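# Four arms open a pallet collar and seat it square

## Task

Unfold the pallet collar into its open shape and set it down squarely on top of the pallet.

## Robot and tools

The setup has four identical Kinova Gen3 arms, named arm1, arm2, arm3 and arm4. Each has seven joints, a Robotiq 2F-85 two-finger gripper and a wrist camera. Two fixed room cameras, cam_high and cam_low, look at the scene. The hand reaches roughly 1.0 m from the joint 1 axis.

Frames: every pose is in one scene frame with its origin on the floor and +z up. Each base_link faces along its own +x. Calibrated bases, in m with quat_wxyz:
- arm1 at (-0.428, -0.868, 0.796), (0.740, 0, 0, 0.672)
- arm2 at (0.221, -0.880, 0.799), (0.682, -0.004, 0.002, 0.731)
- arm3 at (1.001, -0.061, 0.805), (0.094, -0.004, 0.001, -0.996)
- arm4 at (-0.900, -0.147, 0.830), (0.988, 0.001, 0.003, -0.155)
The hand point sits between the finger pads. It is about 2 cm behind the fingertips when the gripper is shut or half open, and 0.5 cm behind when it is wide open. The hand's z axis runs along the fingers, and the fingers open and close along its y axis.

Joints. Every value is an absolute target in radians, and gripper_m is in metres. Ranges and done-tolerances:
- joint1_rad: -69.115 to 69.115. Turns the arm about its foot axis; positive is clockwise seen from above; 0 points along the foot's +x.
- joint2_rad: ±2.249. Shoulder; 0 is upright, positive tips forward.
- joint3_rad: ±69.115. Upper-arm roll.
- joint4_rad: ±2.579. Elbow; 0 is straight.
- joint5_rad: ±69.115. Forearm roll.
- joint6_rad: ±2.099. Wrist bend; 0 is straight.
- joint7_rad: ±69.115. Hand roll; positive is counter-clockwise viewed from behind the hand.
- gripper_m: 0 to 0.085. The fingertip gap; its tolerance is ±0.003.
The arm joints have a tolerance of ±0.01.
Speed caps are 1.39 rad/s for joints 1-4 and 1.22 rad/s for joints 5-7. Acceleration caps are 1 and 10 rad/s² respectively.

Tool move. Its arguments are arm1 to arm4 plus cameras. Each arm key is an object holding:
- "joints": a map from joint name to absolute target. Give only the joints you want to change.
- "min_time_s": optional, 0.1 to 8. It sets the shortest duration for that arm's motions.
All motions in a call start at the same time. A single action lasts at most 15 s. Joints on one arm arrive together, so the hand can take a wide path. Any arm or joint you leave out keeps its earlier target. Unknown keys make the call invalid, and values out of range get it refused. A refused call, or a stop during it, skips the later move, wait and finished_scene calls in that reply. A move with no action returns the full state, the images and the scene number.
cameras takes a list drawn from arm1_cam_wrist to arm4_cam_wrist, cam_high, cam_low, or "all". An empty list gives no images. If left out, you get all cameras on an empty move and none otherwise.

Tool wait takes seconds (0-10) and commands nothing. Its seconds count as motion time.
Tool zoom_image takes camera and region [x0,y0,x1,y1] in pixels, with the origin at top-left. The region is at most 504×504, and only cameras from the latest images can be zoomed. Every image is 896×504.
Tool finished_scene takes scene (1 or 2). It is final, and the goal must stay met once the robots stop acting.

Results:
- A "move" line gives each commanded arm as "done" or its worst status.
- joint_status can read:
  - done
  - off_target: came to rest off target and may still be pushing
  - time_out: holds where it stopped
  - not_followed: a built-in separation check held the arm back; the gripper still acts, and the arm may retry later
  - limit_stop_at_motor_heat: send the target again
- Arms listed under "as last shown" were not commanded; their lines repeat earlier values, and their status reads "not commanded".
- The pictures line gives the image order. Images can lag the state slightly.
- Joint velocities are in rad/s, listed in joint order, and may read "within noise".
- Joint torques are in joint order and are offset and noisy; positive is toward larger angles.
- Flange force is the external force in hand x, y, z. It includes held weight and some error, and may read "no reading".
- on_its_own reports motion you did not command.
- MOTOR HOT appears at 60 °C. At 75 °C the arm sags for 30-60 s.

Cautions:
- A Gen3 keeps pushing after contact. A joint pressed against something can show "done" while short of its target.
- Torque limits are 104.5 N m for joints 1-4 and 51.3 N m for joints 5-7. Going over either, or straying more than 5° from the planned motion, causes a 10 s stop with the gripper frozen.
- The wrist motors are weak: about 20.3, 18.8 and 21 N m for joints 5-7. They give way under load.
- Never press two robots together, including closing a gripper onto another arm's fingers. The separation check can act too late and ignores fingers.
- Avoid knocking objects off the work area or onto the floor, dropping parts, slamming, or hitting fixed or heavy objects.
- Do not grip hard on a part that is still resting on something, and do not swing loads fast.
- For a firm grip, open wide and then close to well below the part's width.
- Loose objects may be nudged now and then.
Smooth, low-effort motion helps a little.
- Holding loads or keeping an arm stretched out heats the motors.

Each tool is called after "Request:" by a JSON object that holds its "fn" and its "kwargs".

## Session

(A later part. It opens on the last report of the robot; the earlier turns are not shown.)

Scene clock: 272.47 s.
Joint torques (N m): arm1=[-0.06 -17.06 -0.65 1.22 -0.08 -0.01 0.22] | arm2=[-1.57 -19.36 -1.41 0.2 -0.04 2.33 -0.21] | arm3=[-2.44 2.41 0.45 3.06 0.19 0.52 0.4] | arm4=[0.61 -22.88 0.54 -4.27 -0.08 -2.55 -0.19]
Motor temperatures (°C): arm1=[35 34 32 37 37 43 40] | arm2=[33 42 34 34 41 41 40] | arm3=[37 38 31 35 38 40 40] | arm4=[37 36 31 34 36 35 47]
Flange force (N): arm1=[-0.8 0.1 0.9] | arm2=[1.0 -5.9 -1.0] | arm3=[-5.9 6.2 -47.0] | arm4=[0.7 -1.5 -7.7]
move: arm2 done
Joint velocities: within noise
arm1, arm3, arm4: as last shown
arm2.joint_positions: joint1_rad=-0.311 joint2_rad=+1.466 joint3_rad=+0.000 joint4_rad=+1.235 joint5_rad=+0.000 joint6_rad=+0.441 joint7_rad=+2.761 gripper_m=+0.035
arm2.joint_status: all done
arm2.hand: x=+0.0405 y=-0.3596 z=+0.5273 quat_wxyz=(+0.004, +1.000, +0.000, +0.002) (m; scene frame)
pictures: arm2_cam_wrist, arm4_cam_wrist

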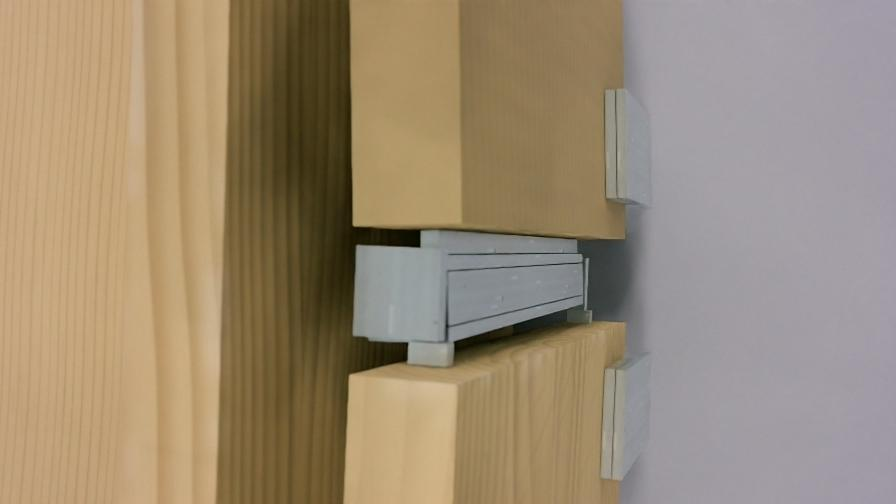

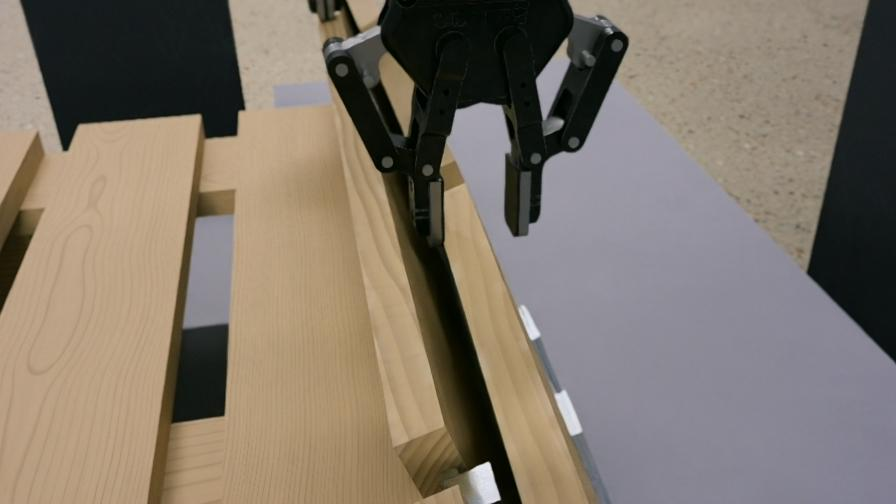

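Request:
{"fn": "move", "kwargs": {"arm2": {"joints": {"joint1_rad": -0.3178, "joint2_rad": 1.4566, "joint4_rad": 1.2756, "joint6_rad": 0.4093, "joint7_rad": 2.7542}, "min_time_s": 1.5}}}

Request:
{"fn": "move", "kwargs": {"arm2": {"joints": {"joint1_rad": -0.3178, "joint2_rad": 1.4842, "joint4_rad": 1.2521, "joint6_rad": 0.4052, "joint7_rad": 2.7542}, "min_time_s": 1.2}, "cameras": ["arm4_cam_wrist", "arm2_cam_wrist", "cam_low"]}}

Request:
{"fn": "zoom_image", "kwargs": {"camera": "arm4_cam_wrist", "region": [348, 142, 498, 292]}}

Scene clock: 278.83 s.
Joint torques (N m): arm1=[-0.06 -16.99 -0.64 1.2 -0.07 -0.03 0.26] | arm2=[-2.12 -17.94 -2.08 1.64 -0.13 2.91 -0.17] | arm3=[-2.26 2.15 0.61 2.86 0.31 0.42 0.44] | arm4=[0.56 -22.86 0.51 -4.25 -0.06 -2.54 -0.17]
Motor temperatures (°C): arm1=[35 34 32 37 37 43 40] | arm2=[33 42 34 34 41 41 40] | arm3=[37 38 31 35 38 40 40] | arm4=[37 36 31 34 36 35 47]
Flange force (N): arm1=[-0.8 0.1 0.6] | arm2=[1.2 -8.1 -1.2] | arm3=[-6.4 6.0 -46.9] | arm4=[0.7 -1.4 -7.7]
move: arm2 done
Joint velocities: within noise
arm1, arm3, arm4: as last shown
arm2.joint_positions: joint1_rad=-0.318 joint2_rad=+1.457 joint3_rad=+0.000 joint4_rad=+1.276 joint5_rad=+0.000 joint6_rad=+0.409 joint7_rad=+2.754 gripper_m=+0.035
arm2.joint_status: all done
arm2.hand: x=+0.0405 y=-0.3696 z=+0.5274 quat_wxyz=(+0.004, +1.000, +0.000, +0.002) (m; scene frame)
pictures: none

Scene clock: 280.33 s.
Joint torques (N m): arm1=[-0.06 -17.01 -0.68 1.13 -0.1 0.04 0.25] | arm2=[-1.91 -17.44 -1.85 1.89 -0.04 2.97 -0.15] | arm3=[-2.15 2.2 0.72 2.94 0.27 0.49 0.41] | arm4=[0.6 -22.86 0.54 -4.27 -0.06 -2.55 -0.16]
Motor temperatures (°C): arm1=[35 34 32 37 37 43 40] | arm2=[33 42 34 34 41 41 40] | arm3=[37 38 31 35 38 40 40] | arm4=[37 36 31 34 36 35 47]
Flange force (N): arm1=[-0.4 0.0 0.7] | arm2=[0.7 -8.3 -1.7] | arm3=[-6.2 5.8 -46.8] | arm4=[0.7 -1.5 -7.7]
move: arm2 done
Joint velocities: within noise
arm1, arm4: as last shown
arm2.joint_positions: joint1_rad=-0.318 joint2_rad=+1.484 joint3_rad=+0.000 joint4_rad=+1.252 joint5_rad=+0.000 joint6_rad=+0.405 joint7_rad=+2.754 gripper_m=+0.035
arm2.joint_status: all done
arm2.hand: x=+0.0406 y=-0.3697 z=+0.5154 quat_wxyz=(+0.004, +1.000, +0.000, +0.002) (m; scene frame)
arm3.joint_positions: joint1_rad=-0.240 joint2_rad=+1.661 joint3_rad=+0.000 joint4_rad=+0.659 joint5_rad=+0.000 joint6_rad=+0.822 joint7_rad=-1.999 gripper_m=+0.000
arm3.joint_status: not commanded
arm3.hand: x=+0.3976 y=-0.3079 z=+0.5307 quat_wxyz=(-0.004, +0.000, +1.000, +0.000) (m; scene frame)
pictures: arm2_cam_wrist, arm4_cam_wrist, cam_low

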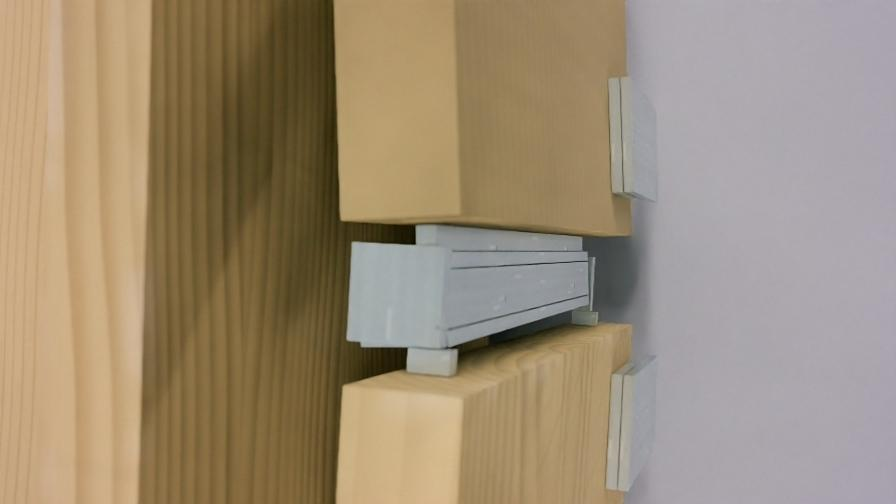

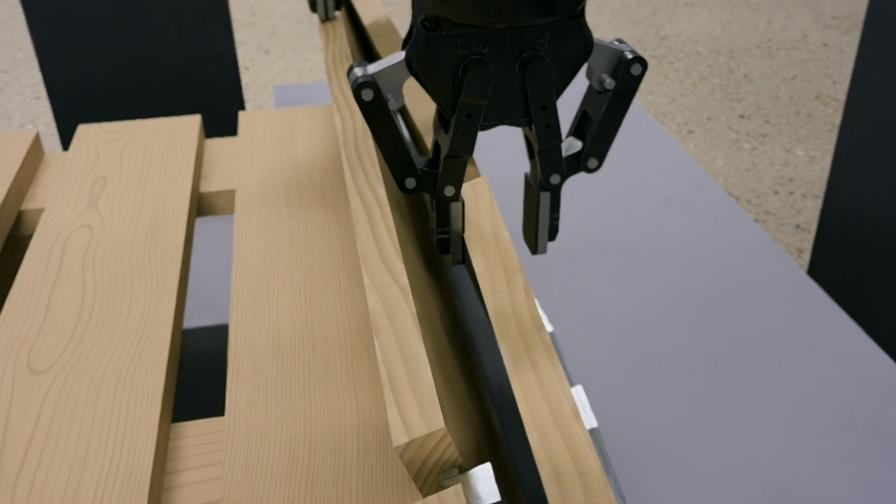

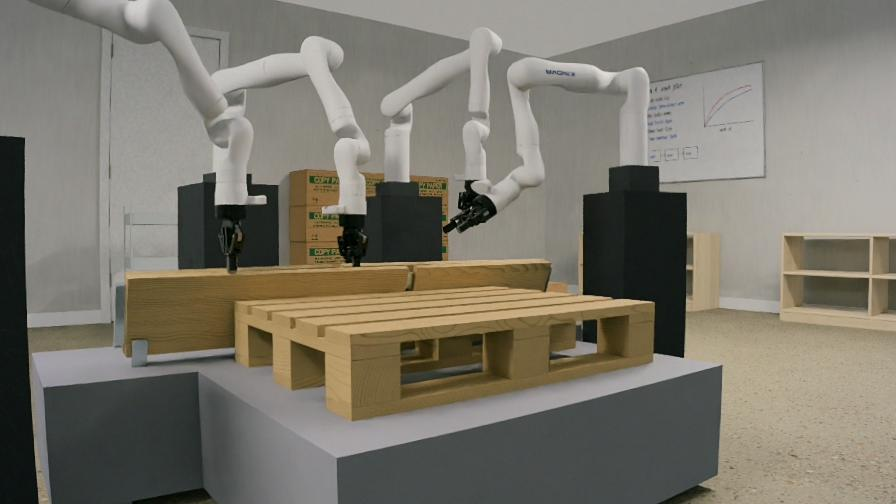

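Scaled by 3.360 from the camera's 896x504 image, which has a finer 1280x720 frame.

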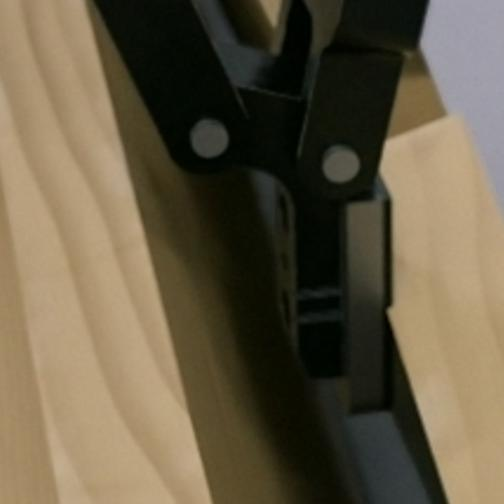

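Request:
{"fn": "move", "kwargs": {"arm2": {"joints": {"gripper_m": 0.029}}}}

Request:
{"fn": "move", "kwargs": {"arm3": {"joints": {"joint1_rad": -0.2396, "joint2_rad": 1.6508, "joint4_rad": 0.6712, "joint6_rad": 0.8196, "joint7_rad": -1.999}, "min_time_s": 1.5}, "cameras": ["arm4_cam_wrist", "arm2_cam_wrist"]}}

Scene clock: 282.17 s.
Joint torques (N m): arm1=[-0.04 -17.15 -0.66 1.15 -0.08 -0.03 0.26] | arm2=[-2.35 -15.87 -2.35 3.12 -0.15 3.52 -0.17] | arm3=[-0.79 2.65 1.81 3.25 0.74 0.63 0.39] | arm4=[0.57 -22.84 0.52 -4.28 -0.06 -2.57 -0.16]
Motor temperatures (°C): arm1=[35 34 32 37 37 43 40] | arm2=[33 42 34 34 41 41 40] | arm3=[37 38 31 35 38 40 40] | arm4=[37 36 31 34 36 35 47]
Flange force (N): arm1=[-0.6 0.1 1.0] | arm2=[0.9 -10.4 -2.7] | arm3=[-6.7 3.8 -47.1] | arm4=[0.8 -1.4 -7.8]
move: arm2 done
Joint velocities: within noise
arm1, arm3, arm4: as last shown
arm2.joint_positions: joint1_rad=-0.318 joint2_rad=+1.484 joint3_rad=+0.000 joint4_rad=+1.252 joint5_rad=+0.000 joint6_rad=+0.405 joint7_rad=+2.754 gripper_m=+0.029
arm2.joint_status: all done
arm2.hand: x=+0.0406 y=-0.3696 z=+0.5154 quat_wxyz=(+0.004, +1.000, +0.000, +0.002) (m; scene frame)
pictures: none

Scene clock: 283.97 s.
Joint torques (N m): arm1=[-0.08 -16.99 -0.69 1.11 -0.14 -0.05 0.26] | arm2=[1.44 -25.86 2.17 -4.59 0.7 -0.13 -0.27] | arm3=[-0.88 -25.38 2.1 -6.68 0.62 0.4 0.43] | arm4=[0.56 -22.86 0.55 -4.26 -0.07 -2.53 -0.17]
Motor temperatures (°C): arm1=[35 34 32 37 37 43 40] | arm2=[33 42 34 34 41 41 40] | arm3=[37 38 31 35 38 40 40] | arm4=[37 36 31 34 36 35 47]
Flange force (N): arm1=[-0.7 -0.1 0.5] | arm2=[-1.7 2.9 3.7] | arm3=[-5.5 3.4 -3.8] | arm4=[0.7 -1.4 -7.7]
move: arm3 done
Joint velocities: within noise
arm1, arm2, arm4: as last shown
arm2.hand: x=+0.0406 y=-0.3697 z=+0.5154 quat_wxyz=(+0.004, +1.000, +0.000, +0.002) (m; scene frame)
arm3.joint_positions: joint1_rad=-0.240 joint2_rad=+1.651 joint3_rad=+0.000 joint4_rad=+0.671 joint5_rad=+0.000 joint6_rad=+0.820 joint7_rad=-1.999 gripper_m=+0.000
arm3.joint_status: all done
arm3.hand: x=+0.3977 y=-0.3079 z=+0.5346 quat_wxyz=(-0.004, +0.000, +1.000, +0.000) (m; scene frame)
pictures: arm2_cam_wrist, arm4_cam_wrist

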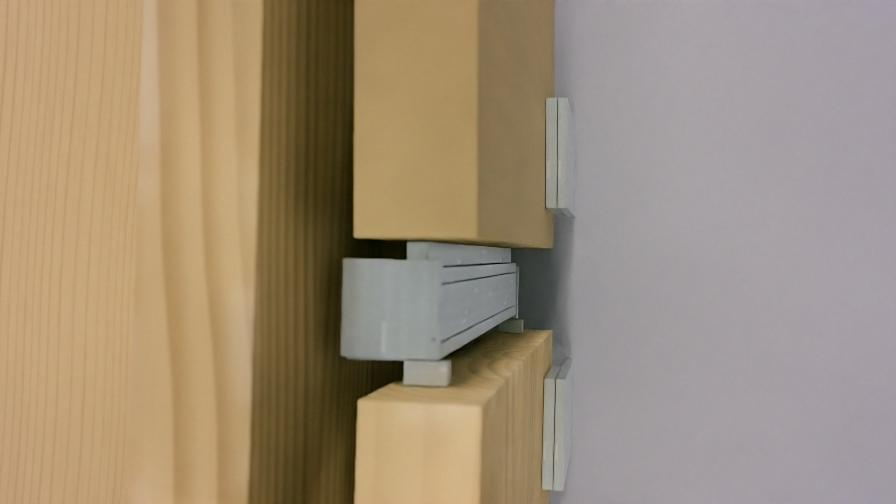

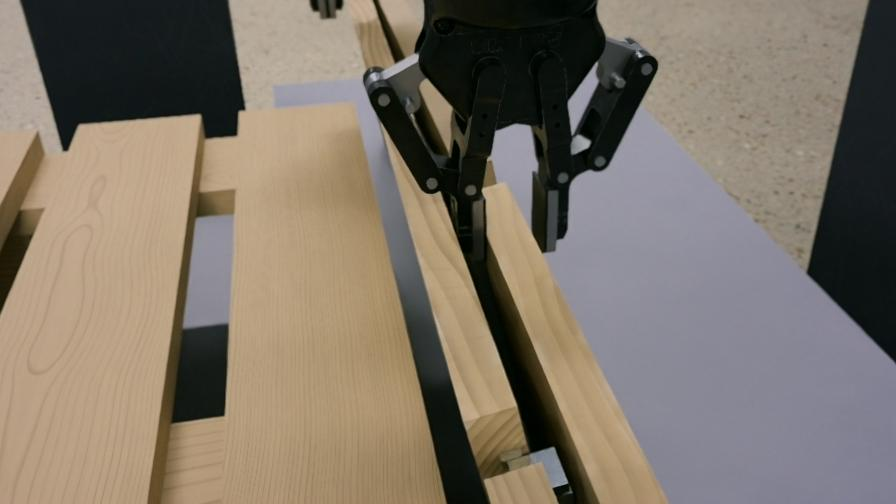

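Request:
{"fn": "move", "kwargs": {"arm2": {"joints": {"joint1_rad": -0.3416, "joint2_rad": 1.4491, "joint4_rad": 1.3852, "joint6_rad": 0.3073, "joint7_rad": 2.7304}, "min_time_s": 3}, "cameras": ["arm4_cam_wrist", "arm2_cam_wrist", "arm3_cam_wrist", "cam_low"]}}

Scene clock: 289.47 s.
Joint torques (N m): arm1=[-0.02 -17.07 -0.7 1.14 -0.05 -0.02 0.26] | arm2=[0.57 -24.82 1.22 -3.86 0.5 -0.22 -0.23] | arm3=[-0.83 -25.4 2.05 -6.77 0.6 0.34 0.39] | arm4=[0.61 -22.86 0.56 -4.27 -0.06 -2.57 -0.15]
Motor temperatures (°C): arm1=[35 34 32 37 37 43 39] | arm2=[33 42 34 34 41 41 40] | arm3=[37 39 31 35 38 40 40] | arm4=[37 36 31 34 36 35 47]
Flange force (N): arm1=[-0.6 0.2 0.8] | arm2=[-0.2 2.7 3.2] | arm3=[-5.8 3.5 -4.0] | arm4=[0.8 -1.5 -7.7]
move: arm2 done
Joint velocities: within noise
arm1.joint_positions: joint1_rad=-0.536 joint2_rad=+1.093 joint3_rad=+0.000 joint4_rad=+2.157 joint5_rad=+0.000 joint6_rad=-0.108 joint7_rad=+1.276 gripper_m=+0.085
arm1.joint_status: not commanded
arm1.hand: x=-0.5502 y=-0.5498 z=+0.6500 quat_wxyz=(+0.000, +0.756, -0.654, +0.000) (m; scene frame)
arm2.joint_positions: joint1_rad=-0.342 joint2_rad=+1.449 joint3_rad=+0.000 joint4_rad=+1.385 joint5_rad=+0.000 joint6_rad=+0.307 joint7_rad=+2.730 gripper_m=+0.029
arm2.joint_status: all done
arm2.hand: x=+0.0406 y=-0.4020 z=+0.5196 quat_wxyz=(+0.004, +1.000, +0.000, +0.002) (m; scene frame)
arm3: as last shown
arm4.joint_positions: joint1_rad=-0.138 joint2_rad=+1.610 joint3_rad=+0.000 joint4_rad=+1.557 joint5_rad=+0.000 joint6_rad=-1.064 joint7_rad=+4.712 gripper_m=+0.085
arm4.joint_status: not commanded
arm4.hand: x=-0.2344 y=-0.2883 z=+0.6224 quat_wxyz=(+0.042, +0.866, -0.075, +0.492) (m; scene frame)
pictures: arm2_cam_wrist, arm3_cam_wrist, arm4_cam_wrist, cam_low

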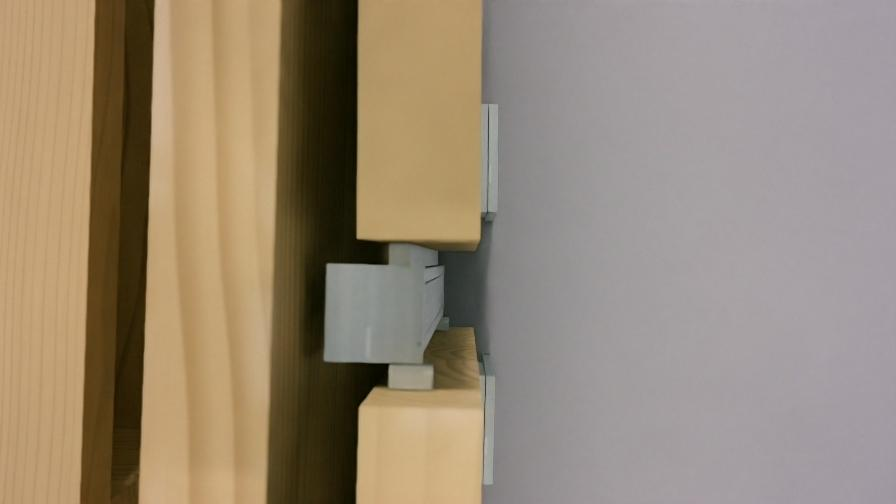

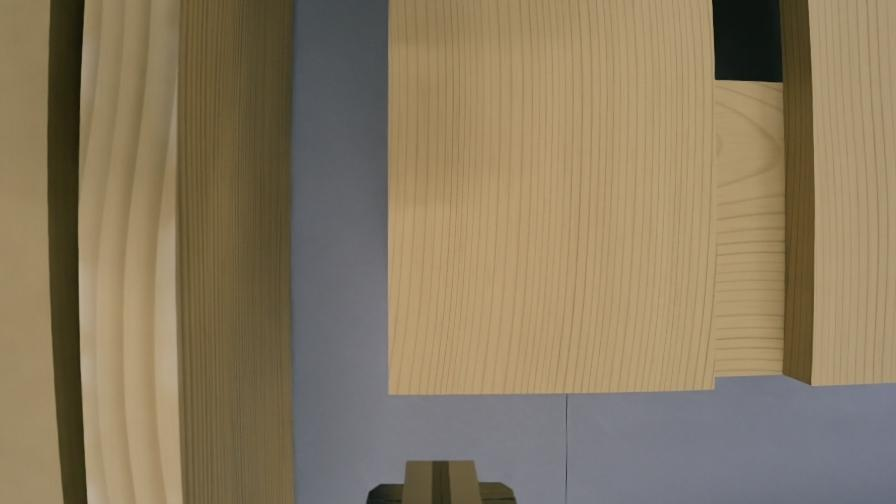

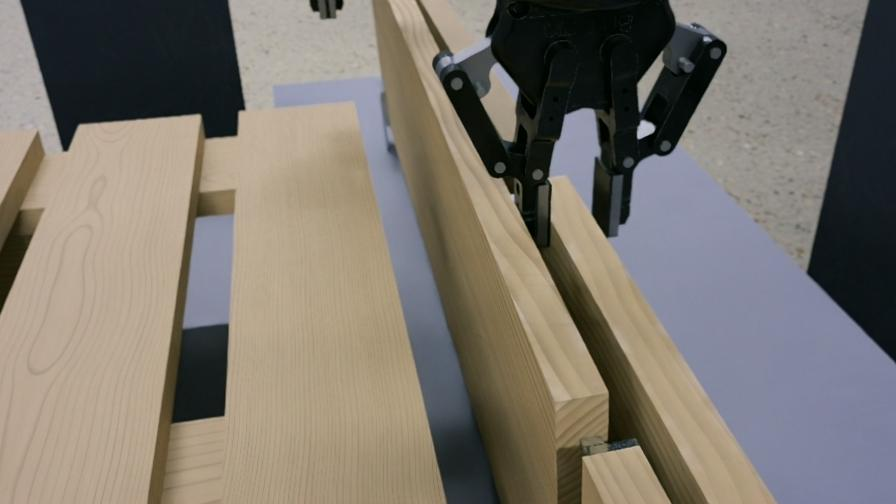

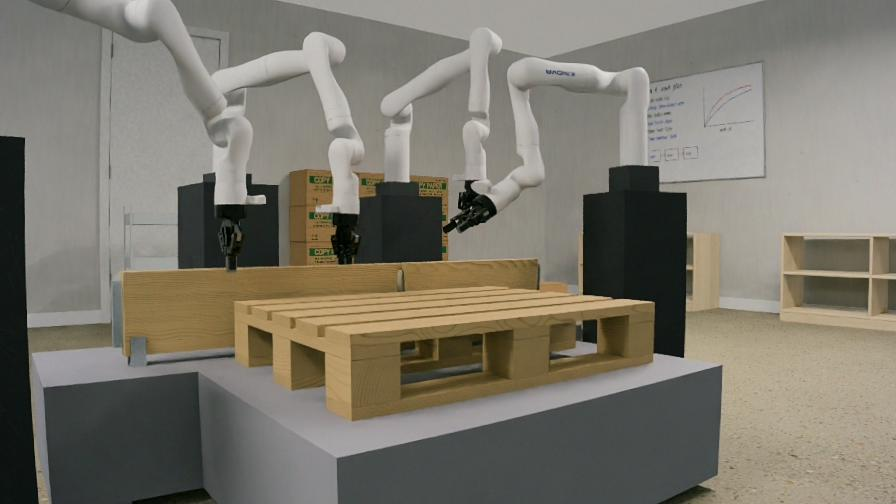

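Request:
{"fn": "move", "kwargs": {"arm2": {"joints": {"gripper_m": 0.005}}, "cameras": ["arm2_cam_wrist", "arm4_cam_wrist"]}}

Scene clock: 293.80 s.
Joint torques (N m): arm1=[-0.09 -17.04 -0.78 1.21 -0.08 -0.04 0.26] | arm2=[0.37 -21.27 0.87 -3.71 0.42 -0.65 -0.3] | arm3=[-0.85 -25.37 2.05 -6.72 0.6 0.32 0.36] | arm4=[0.59 -22.87 0.56 -4.27 -0.1 -2.56 -0.19]
Motor temperatures (°C): arm1=[35 34 32 37 37 43 39] | arm2=[33 43 34 34 41 41 40] | arm3=[37 39 31 35 38 40 40] | arm4=[37 36 31 34 36 35 47]
Flange force (N): arm1=[-0.9 0.0 0.7] | arm2=[0.5 3.1 -4.8] | arm3=[-5.4 3.4 -3.9] | arm4=[0.7 -1.4 -7.7]
move: arm2 off_target
Joint velocities: within noise
arm1, arm3, arm4: as last shown
arm2.joint_positions: joint1_rad=-0.342 joint2_rad=+1.449 joint3_rad=+0.000 joint4_rad=+1.385 joint5_rad=+0.000 joint6_rad=+0.307 joint7_rad=+2.730 gripper_m=+0.018
arm2.joint_status: gripper_m off_target (ended at +0.018, target +0.005)
arm2.hand: x=+0.0406 y=-0.4020 z=+0.5196 quat_wxyz=(+0.004, +1.000, +0.000, +0.002) (m; scene frame)
pictures: arm2_cam_wrist, arm4_cam_wrist

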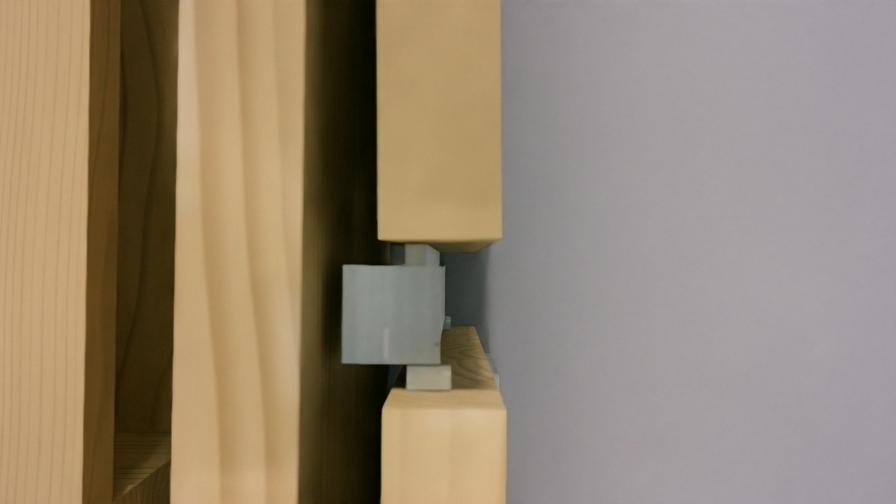

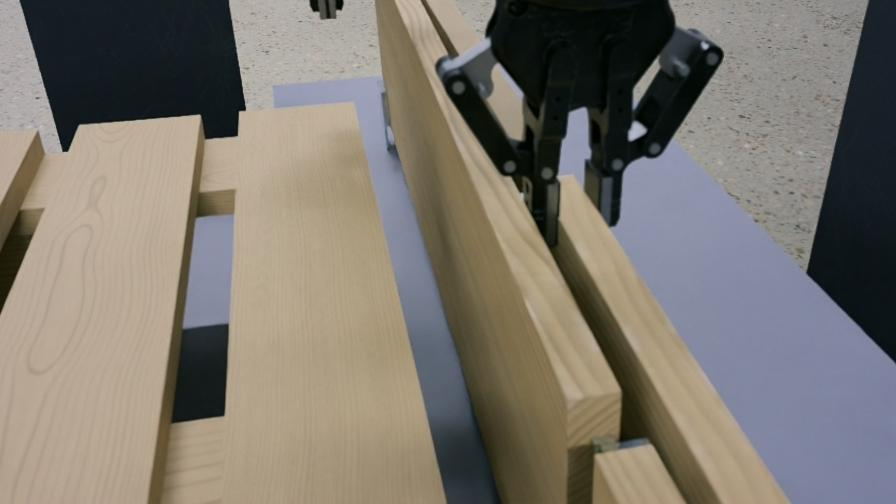

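Request:
{"fn": "move", "kwargs": {"arm2": {"joints": {"joint1_rad": -0.3663, "joint2_rad": 1.4316, "joint4_rad": 1.4917, "joint6_rad": 0.2184, "joint7_rad": 2.7057}, "min_time_s": 2.5}, "cameras": ["arm2_cam_wrist", "arm4_cam_wrist", "arm3_cam_wrist"]}}

Scene clock: 299.00 s.
Joint torques (N m): arm1=[-0.07 -17.04 -0.72 1.16 -0.15 -0.03 0.22] | arm2=[-4.51 -10.93 -5.37 5.02 0.63 4.23 0.62] | arm3=[-0.82 -25.41 2.17 -6.7 0.59 0.27 0.39] | arm4=[0.61 -22.84 0.52 -4.24 -0.08 -2.56 -0.15]
Motor temperatures (°C): arm1=[35 34 32 37 37 43 39] | arm2=[33 42 34 34 41 41 40] | arm3=[37 39 31 35 38 40 40] | arm4=[37 36 31 34 36 35 47]
Flange force (N): arm1=[-0.7 -0.1 0.7] | arm2=[4.3 -9.0 -9.9] | arm3=[-4.9 3.2 -3.7] | arm4=[0.8 -1.4 -7.6]
move: arm2 done
Joint velocities: within noise
arm1, arm3, arm4: as last shown
arm2.joint_positions: joint1_rad=-0.366 joint2_rad=+1.432 joint3_rad=+0.000 joint4_rad=+1.492 joint5_rad=+0.000 joint6_rad=+0.218 joint7_rad=+2.706 gripper_m=+0.018
arm2.joint_status: all done
arm2.hand: x=+0.0406 y=-0.4321 z=+0.5199 quat_wxyz=(+0.004, +1.000, +0.000, +0.002) (m; scene frame)
pictures: arm2_cam_wrist, arm3_cam_wrist, arm4_cam_wrist

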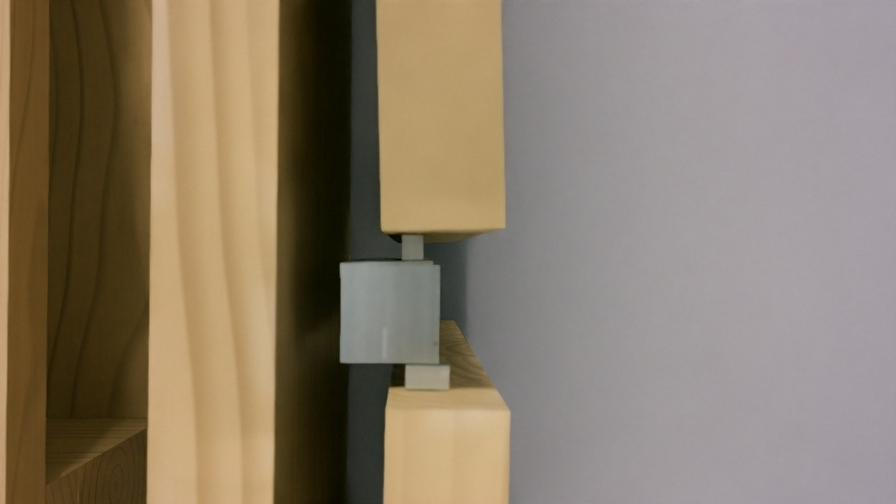

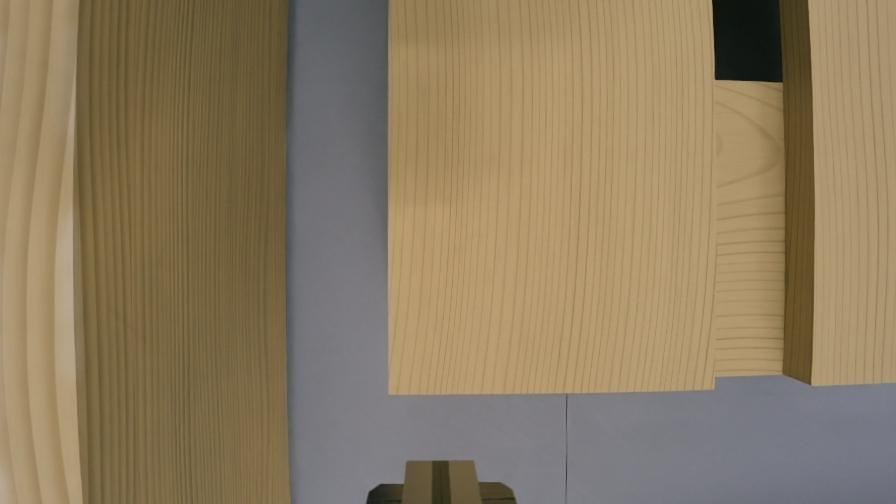

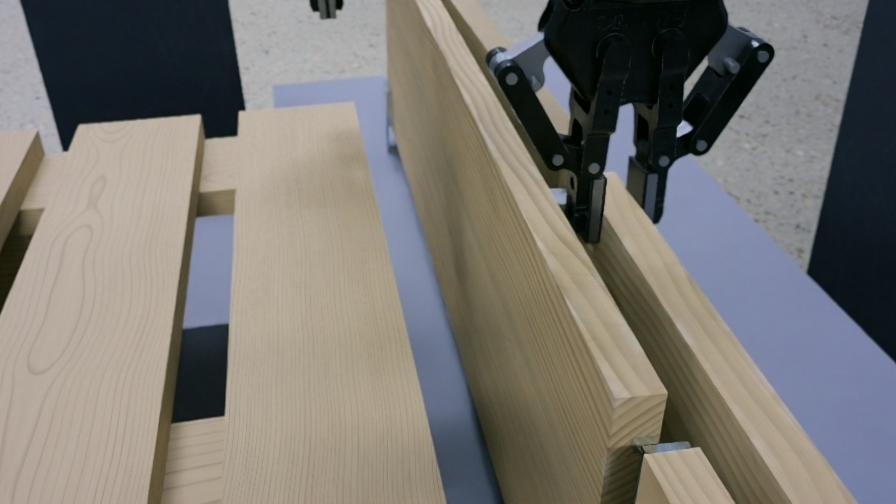

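Request:
{"fn": "move", "kwargs": {"arm3": {"joints": {"joint1_rad": -0.2396, "joint2_rad": 1.5642, "joint4_rad": 0.7634, "joint6_rad": 0.814, "joint7_rad": -1.999}, "min_time_s": 1.2}}}

Request:
{"fn": "move", "kwargs": {"arm3": {"joints": {"joint1_rad": -0.3811, "joint2_rad": 1.5386, "joint4_rad": 0.8369, "joint6_rad": 0.766, "joint7_rad": -2.1401}, "min_time_s": 1.5}, "cameras": ["arm3_cam_wrist"]}}

Scene clock: 306.17 s.
Joint torques (N m): arm1=[-0.09 -17.07 -0.68 1.21 -0.08 -0.04 0.27] | arm2=[-4.5 -10.94 -5.34 4.98 0.61 4.25 0.62] | arm3=[-0.78 -25.37 2.05 -6.66 0.61 0.35 0.45] | arm4=[0.6 -22.84 0.56 -4.27 -0.06 -2.58 -0.15]
Motor temperatures (°C): arm1=[35 34 32 37 37 43 39] | arm2=[33 42 34 34 41 41 40] | arm3=[37 40 31 35 38 40 40] | arm4=[37 36 31 34 36 35 47]
Flange force (N): arm1=[-0.9 0.1 0.8] | arm2=[4.4 -8.9 -9.9] | arm3=[-4.9 3.0 -3.3] | arm4=[0.8 -1.5 -7.7]
move: arm3 done
Joint velocities: within noise
arm1, arm2, arm4: as last shown
arm3.joint_positions: joint1_rad=-0.240 joint2_rad=+1.564 joint3_rad=+0.000 joint4_rad=+0.763 joint5_rad=+0.000 joint6_rad=+0.814 joint7_rad=-1.999 gripper_m=+0.000
arm3.joint_status: all done
arm3.hand: x=+0.3979 y=-0.3080 z=+0.5697 quat_wxyz=(-0.004, +0.000, +1.000, +0.000) (m; scene frame)
pictures: none

Scene clock: 307.97 s.
Joint torques (N m): arm1=[-0.09 -17.09 -0.68 1.2 -0.11 -0.02 0.27] | arm2=[-4.5 -10.9 -5.38 5 0.6 4.23 0.64] | arm3=[-0.79 -24.98 2.17 -6.33 0.6 0.36 0.38] | arm4=[0.59 -22.84 0.53 -4.27 -0.07 -2.55 -0.19]
Motor temperatures (°C): arm1=[35 34 32 37 37 43 39] | arm2=[33 42 34 34 41 41 40] | arm3=[37 40 31 35 38 40 40] | arm4=[37 36 31 34 36 35 47]
Flange force (N): arm1=[-0.8 0.0 0.9] | arm2=[4.3 -9.0 -10.0] | arm3=[-3.9 3.5 -3.3] | arm4=[0.8 -1.5 -7.7]
move: arm3 done
Joint velocities: within noise
arm1, arm2, arm4: as last shown
arm3.joint_positions: joint1_rad=-0.381 joint2_rad=+1.539 joint3_rad=+0.000 joint4_rad=+0.837 joint5_rad=+0.000 joint6_rad=+0.766 joint7_rad=-2.140 gripper_m=+0.000
arm3.joint_status: all done
arm3.hand: x=+0.4478 y=-0.3845 z=+0.5693 quat_wxyz=(-0.004, +0.000, +1.000, +0.000) (m; scene frame)
pictures: arm3_cam_wrist

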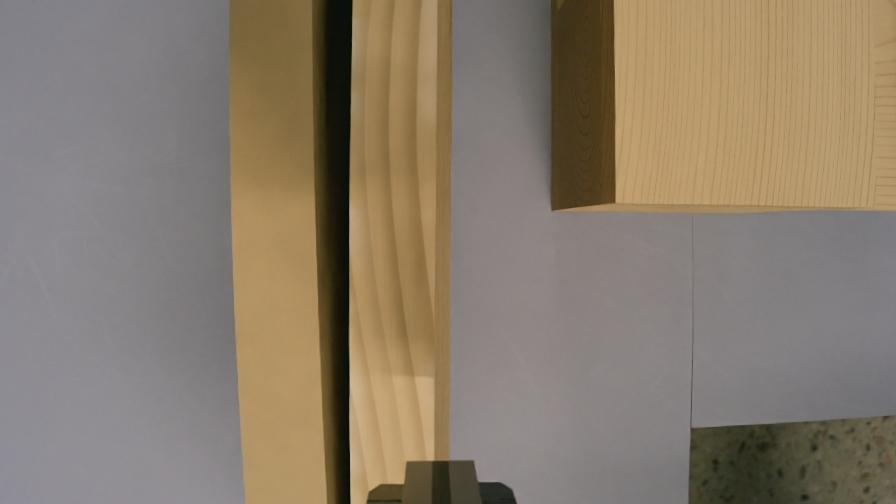

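Request:
{"fn": "move", "kwargs": {"arm3": {"joints": {"joint1_rad": -0.3949, "joint2_rad": 1.5987, "joint4_rad": 0.7532, "joint6_rad": 0.7897, "joint7_rad": -2.1539}, "min_time_s": 1.5}, "cameras": ["arm3_cam_wrist"]}}

Request:
{"fn": "move", "kwargs": {"arm3": {"joints": {"joint1_rad": -0.3949, "joint2_rad": 1.6184, "joint4_rad": 0.7321, "joint6_rad": 0.7911, "joint7_rad": -2.1539}, "min_time_s": 1.0}}}

Scene clock: 311.97 s.
Joint torques (N m): arm1=[-0.11 -17.09 -0.67 1.2 -0.09 0.01 0.29] | arm2=[-4.5 -10.95 -5.38 5.01 0.62 4.24 0.63] | arm3=[-0.8 -25.28 2.17 -6.61 0.64 0.32 0.41] | arm4=[0.57 -22.84 0.55 -4.25 -0.08 -2.57 -0.17]
Motor temperatures (°C): arm1=[35 34 32 37 37 43 39] | arm2=[33 42 34 34 41 41 40] | arm3=[37 40 31 35 38 40 40] | arm4=[37 36 31 34 36 35 47]
Flange force (N): arm1=[-0.7 0.0 0.9] | arm2=[4.3 -9.0 -9.8] | arm3=[-4.6 4.0 -3.6] | arm4=[0.8 -1.4 -7.6]
move: arm3 done
Joint velocities: within noise
arm1, arm2, arm4: as last shown
arm3.joint_positions: joint1_rad=-0.395 joint2_rad=+1.599 joint3_rad=+0.000 joint4_rad=+0.753 joint5_rad=+0.000 joint6_rad=+0.790 joint7_rad=-2.154 gripper_m=+0.000
arm3.joint_status: all done
arm3.hand: x=+0.4477 y=-0.3949 z=+0.5492 quat_wxyz=(-0.004, +0.000, +1.000, +0.000) (m; scene frame)
pictures: arm3_cam_wrist

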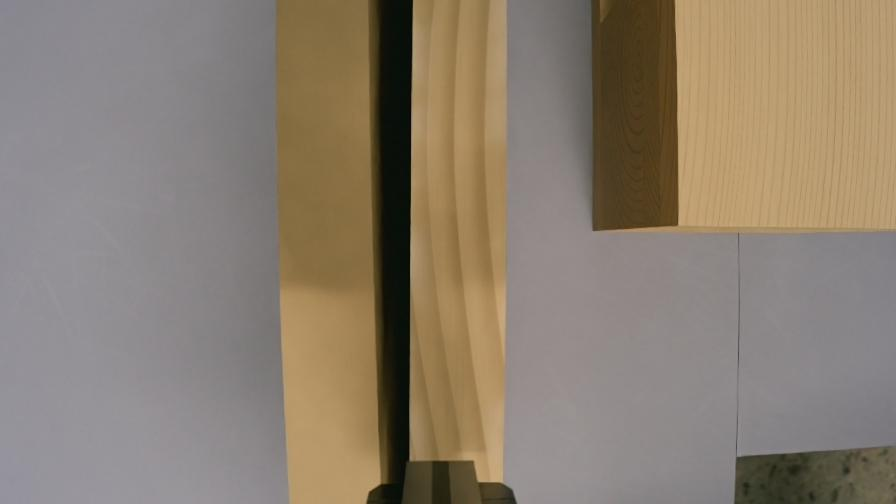

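Scene clock: 313.27 s.
Joint torques (N m): arm1=[-0.06 -17.09 -0.76 1.23 -0.11 -0.05 0.25] | arm2=[-4.49 -10.89 -5.35 5.02 0.61 4.24 0.64] | arm3=[-0.79 -25.24 2.14 -6.57 0.6 0.29 0.37] | arm4=[0.58 -22.88 0.56 -4.25 -0.08 -2.54 -0.16]
Motor temperatures (°C): arm1=[35 34 32 37 37 43 39] | arm2=[33 42 34 34 41 41 40] | arm3=[37 40 31 35 38 40 40] | arm4=[37 36 31 34 36 35 47]
Flange force (N): arm1=[-1.0 0.1 0.9] | arm2=[4.3 -9.0 -10.0] | arm3=[-4.4 3.9 -3.7] | arm4=[0.7 -1.4 -7.7]
move: arm3 done
Joint velocities: within noise
arm1, arm2, arm4: as last shown
arm3.joint_positions: joint1_rad=-0.395 joint2_rad=+1.618 joint3_rad=+0.000 joint4_rad=+0.732 joint5_rad=+0.000 joint6_rad=+0.791 joint7_rad=-2.154 gripper_m=+0.000
arm3.joint_status: all done
arm3.hand: x=+0.4477 y=-0.3949 z=+0.5412 quat_wxyz=(-0.004, +0.000, +1.000, +0.000) (m; scene frame)
pictures: none

Request:
{"fn": "move", "kwargs": {"arm3": {"joints": {"joint1_rad": -0.391, "joint2_rad": 1.6321, "joint4_rad": 0.724, "joint6_rad": 0.7854, "joint7_rad": -2.15}, "min_time_s": 1.2}}}

Scene clock: 316.37 s.
Joint torques (N m): arm1=[-0.05 -17.05 -0.67 1.16 -0.09 -0.04 0.23] | arm2=[-4.9 -11.71 -5.89 5.43 0.47 4.52 0.59] | arm3=[1.7 17.59 3.17 7.9 1.39 0.2 0.39] | arm4=[0.58 -22.87 0.55 -4.26 -0.07 -2.57 -0.14]
Motor temperatures (°C): arm1=[35 34 32 37 37 43 39] | arm2=[33 42 34 34 41 41 40] | arm3=[37 40 31 35 38 40 40] | arm4=[37 36 31 34 36 35 47]
Flange force (N): arm1=[-0.7 0.1 0.7] | arm2=[4.7 -10.4 -7.1] | arm3=[-8.6 1.9 -71.4] | arm4=[0.7 -1.4 -7.6]
move: arm3 done
Joint velocities: within noise
arm1, arm2, arm4: as last shown
arm3.joint_positions: joint1_rad=-0.391 joint2_rad=+1.632 joint3_rad=+0.000 joint4_rad=+0.724 joint5_rad=+0.000 joint6_rad=+0.785 joint7_rad=-2.150 gripper_m=+0.000
arm3.joint_status: all done
arm3.hand: x=+0.4476 y=-0.3920 z=+0.5343 quat_wxyz=(-0.004, +0.000, +1.000, +0.000) (m; scene frame)
pictures: none

Request:
{"fn": "move", "kwargs": {"arm2": {"joints": {"joint1_rad": -0.399, "joint2_rad": 1.4174, "joint4_rad": 1.6252, "joint6_rad": 0.0989, "joint7_rad": 2.673}, "min_time_s": 3}, "cameras": ["arm2_cam_wrist", "arm4_cam_wrist", "arm3_cam_wrist"]}}

Scene clock: 322.37 s.
Joint torques (N m): arm1=[-0.05 -17.08 -0.71 1.22 -0.12 -0.09 0.28] | arm2=[-6.31 -13.48 -7.84 6.89 1.27 4.94 0.96] | arm3=[0.54 18.83 2.2 8.3 0.99 0.25 0.34] | arm4=[0.56 -22.83 0.55 -4.26 -0.08 -2.54 -0.16]
Motor temperatures (°C): arm1=[35 34 32 37 37 43 39] | arm2=[33 42 34 34 41 41 40] | arm3=[37 40 31 35 38 40 40] | arm4=[37 36 31 34 36 35 47]
Flange force (N): arm1=[-1.0 0.2 0.8] | arm2=[6.4 -13.1 0.4] | arm3=[-7.9 3.6 -73.4] | arm4=[0.8 -1.4 -7.8]
move: arm2 done
Joint velocities: within noise
arm1.joint_positions: joint1_rad=-0.536 joint2_rad=+1.093 joint3_rad=+0.000 joint4_rad=+2.157 joint5_rad=+0.000 joint6_rad=-0.108 joint7_rad=+1.276 gripper_m=+0.085
arm1.joint_status: not commanded
arm1.hand: x=-0.5502 y=-0.5498 z=+0.6500 quat_wxyz=(+0.000, +0.756, -0.654, +0.000) (m; scene frame)
arm2.joint_positions: joint1_rad=-0.399 joint2_rad=+1.417 joint3_rad=+0.000 joint4_rad=+1.625 joint5_rad=+0.000 joint6_rad=+0.099 joint7_rad=+2.673 gripper_m=+0.018
arm2.joint_status: all done
arm2.hand: x=+0.0430 y=-0.4720 z=+0.5202 quat_wxyz=(+0.004, +1.000, +0.000, +0.002) (m; scene frame)
arm3: as last shown
arm3.hand: x=+0.4476 y=-0.3920 z=+0.5342 quat_wxyz=(-0.004, +0.000, +1.000, +0.000) (m; scene frame)
arm4.joint_positions: joint1_rad=-0.138 joint2_rad=+1.610 joint3_rad=+0.000 joint4_rad=+1.557 joint5_rad=+0.000 joint6_rad=-1.064 joint7_rad=+4.712 gripper_m=+0.085
arm4.joint_status: not commanded
arm4.hand: x=-0.2344 y=-0.2883 z=+0.6224 quat_wxyz=(+0.042, +0.866, -0.075, +0.492) (m; scene frame)
pictures: arm2_cam_wrist, arm3_cam_wrist, arm4_cam_wrist

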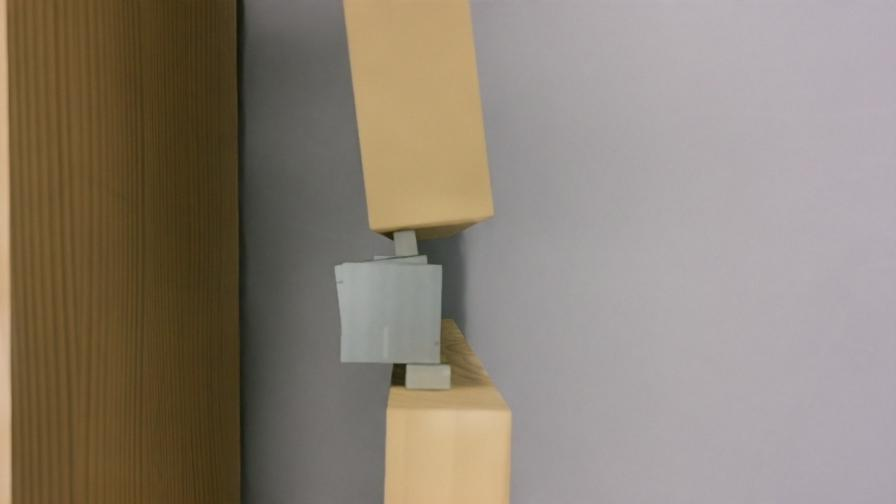

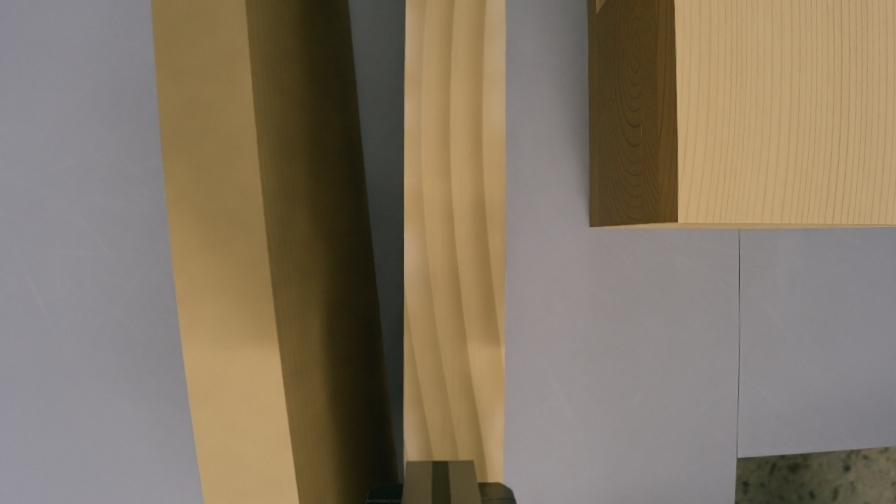

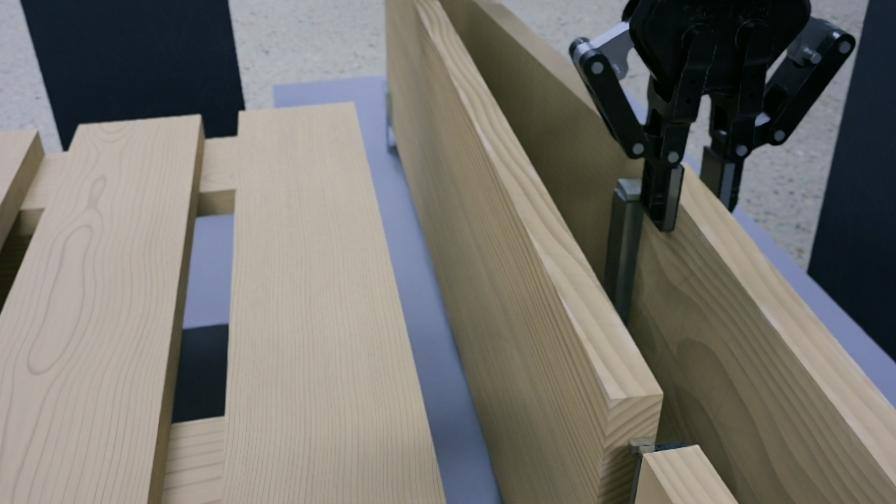

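Request:
{"fn": "move", "kwargs": {"arm2": {"joints": {"joint1_rad": -0.4688, "joint2_rad": 1.425, "joint4_rad": 1.8888, "joint6_rad": -0.1723, "joint7_rad": 2.6032}, "min_time_s": 5}, "cameras": ["arm2_cam_wrist", "arm4_cam_wrist", "arm3_cam_wrist", "cam_high"]}}

Scene clock: 330.13 s.
Joint torques (N m): arm1=[-0.07 -17.04 -0.74 1.22 -0.1 -0.03 0.24] | arm2=[0.66 -19.17 2.89 6.84 1.44 2.89 0.97] | arm3=[-2.54 19.53 -0.4 8.66 -0.02 0.34 0.54] | arm4=[0.61 -22.85 0.54 -4.25 -0.07 -2.55 -0.17]
Motor temperatures (°C): arm1=[35 34 32 37 37 43 39] | arm2=[33 42 34 34 41 41 40] | arm3=[37 40 31 35 38 40 40] | arm4=[37 36 31 34 36 35 47]
Flange force (N): arm1=[-0.9 0.0 0.7] | arm2=[-7.2 -1.7 14.5] | arm3=[-5.1 7.2 -74.2] | arm4=[0.8 -1.5 -7.6]
move: arm2 done
Joint velocities: within noise
arm1, arm3, arm4: as last shown
arm2.joint_positions: joint1_rad=-0.469 joint2_rad=+1.425 joint3_rad=+0.000 joint4_rad=+1.889 joint5_rad=+0.000 joint6_rad=-0.172 joint7_rad=+2.603 gripper_m=+0.018
arm2.joint_status: all done
arm2.hand: x=+0.0581 y=-0.5581 z=+0.5209 quat_wxyz=(+0.004, +1.000, +0.000, +0.002) (m; scene frame)
arm3.hand: x=+0.4476 y=-0.3919 z=+0.5342 quat_wxyz=(-0.004, +0.000, +1.000, +0.000) (m; scene frame)
pictures: arm2_cam_wrist, arm3_cam_wrist, arm4_cam_wrist, cam_high

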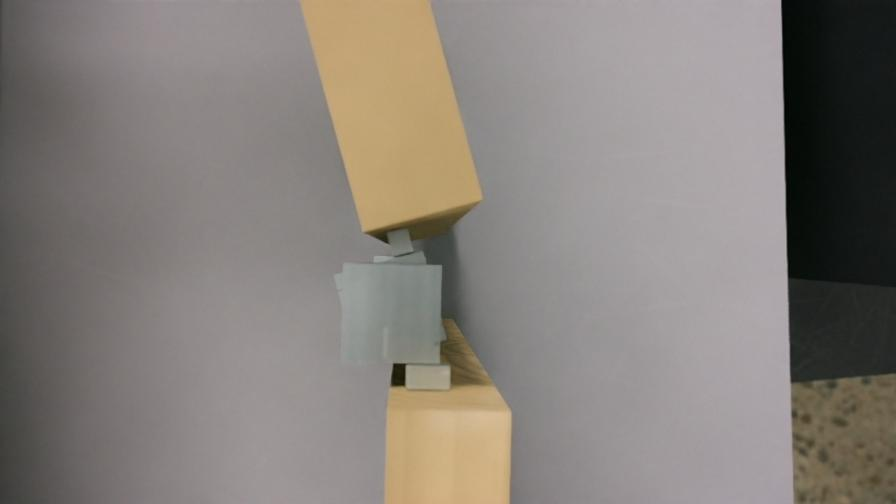

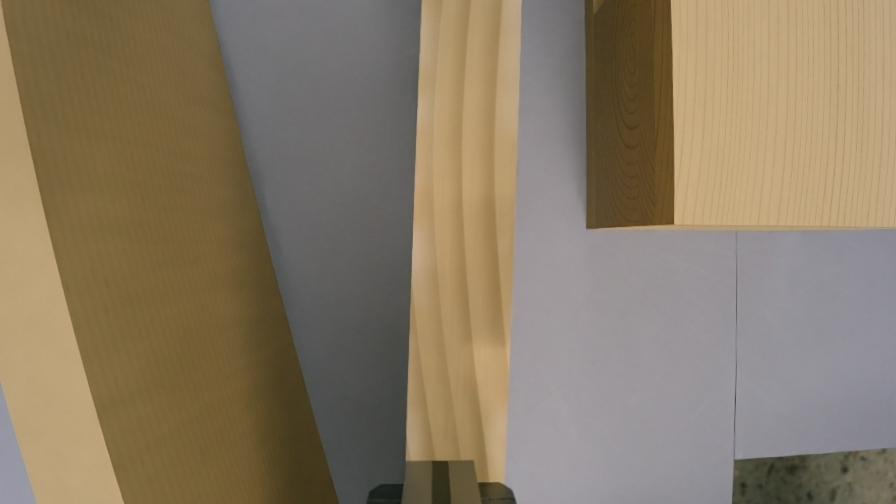

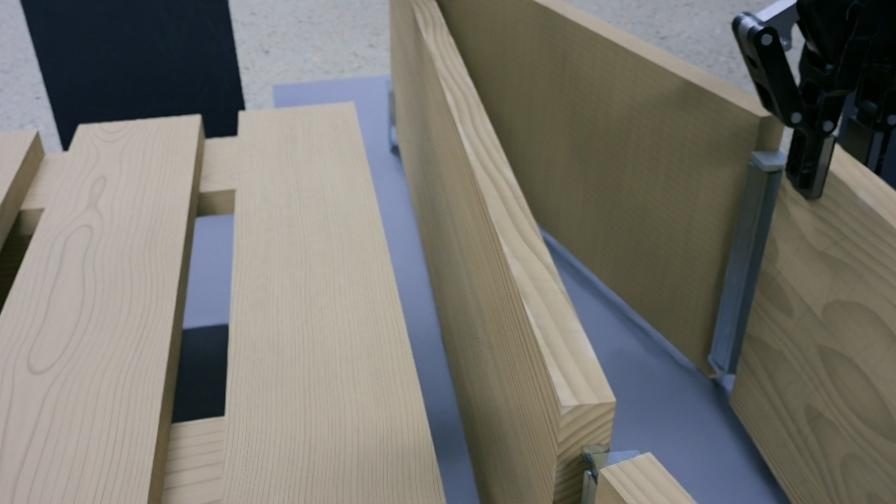

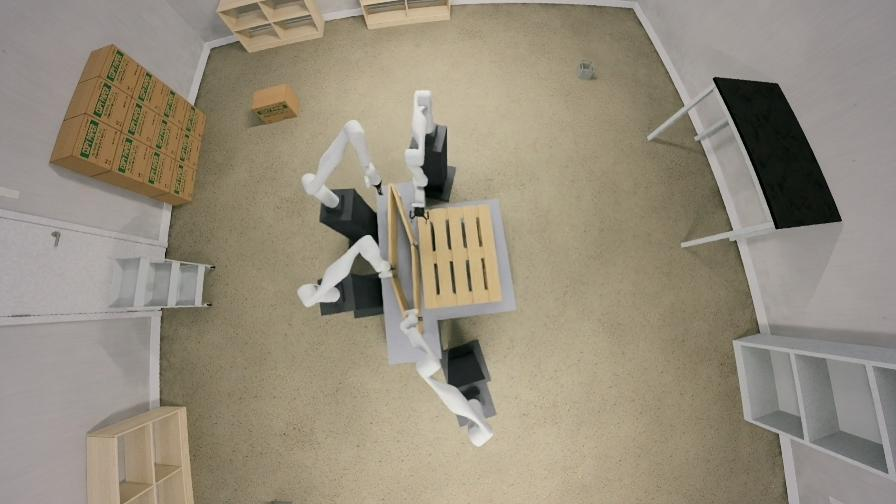

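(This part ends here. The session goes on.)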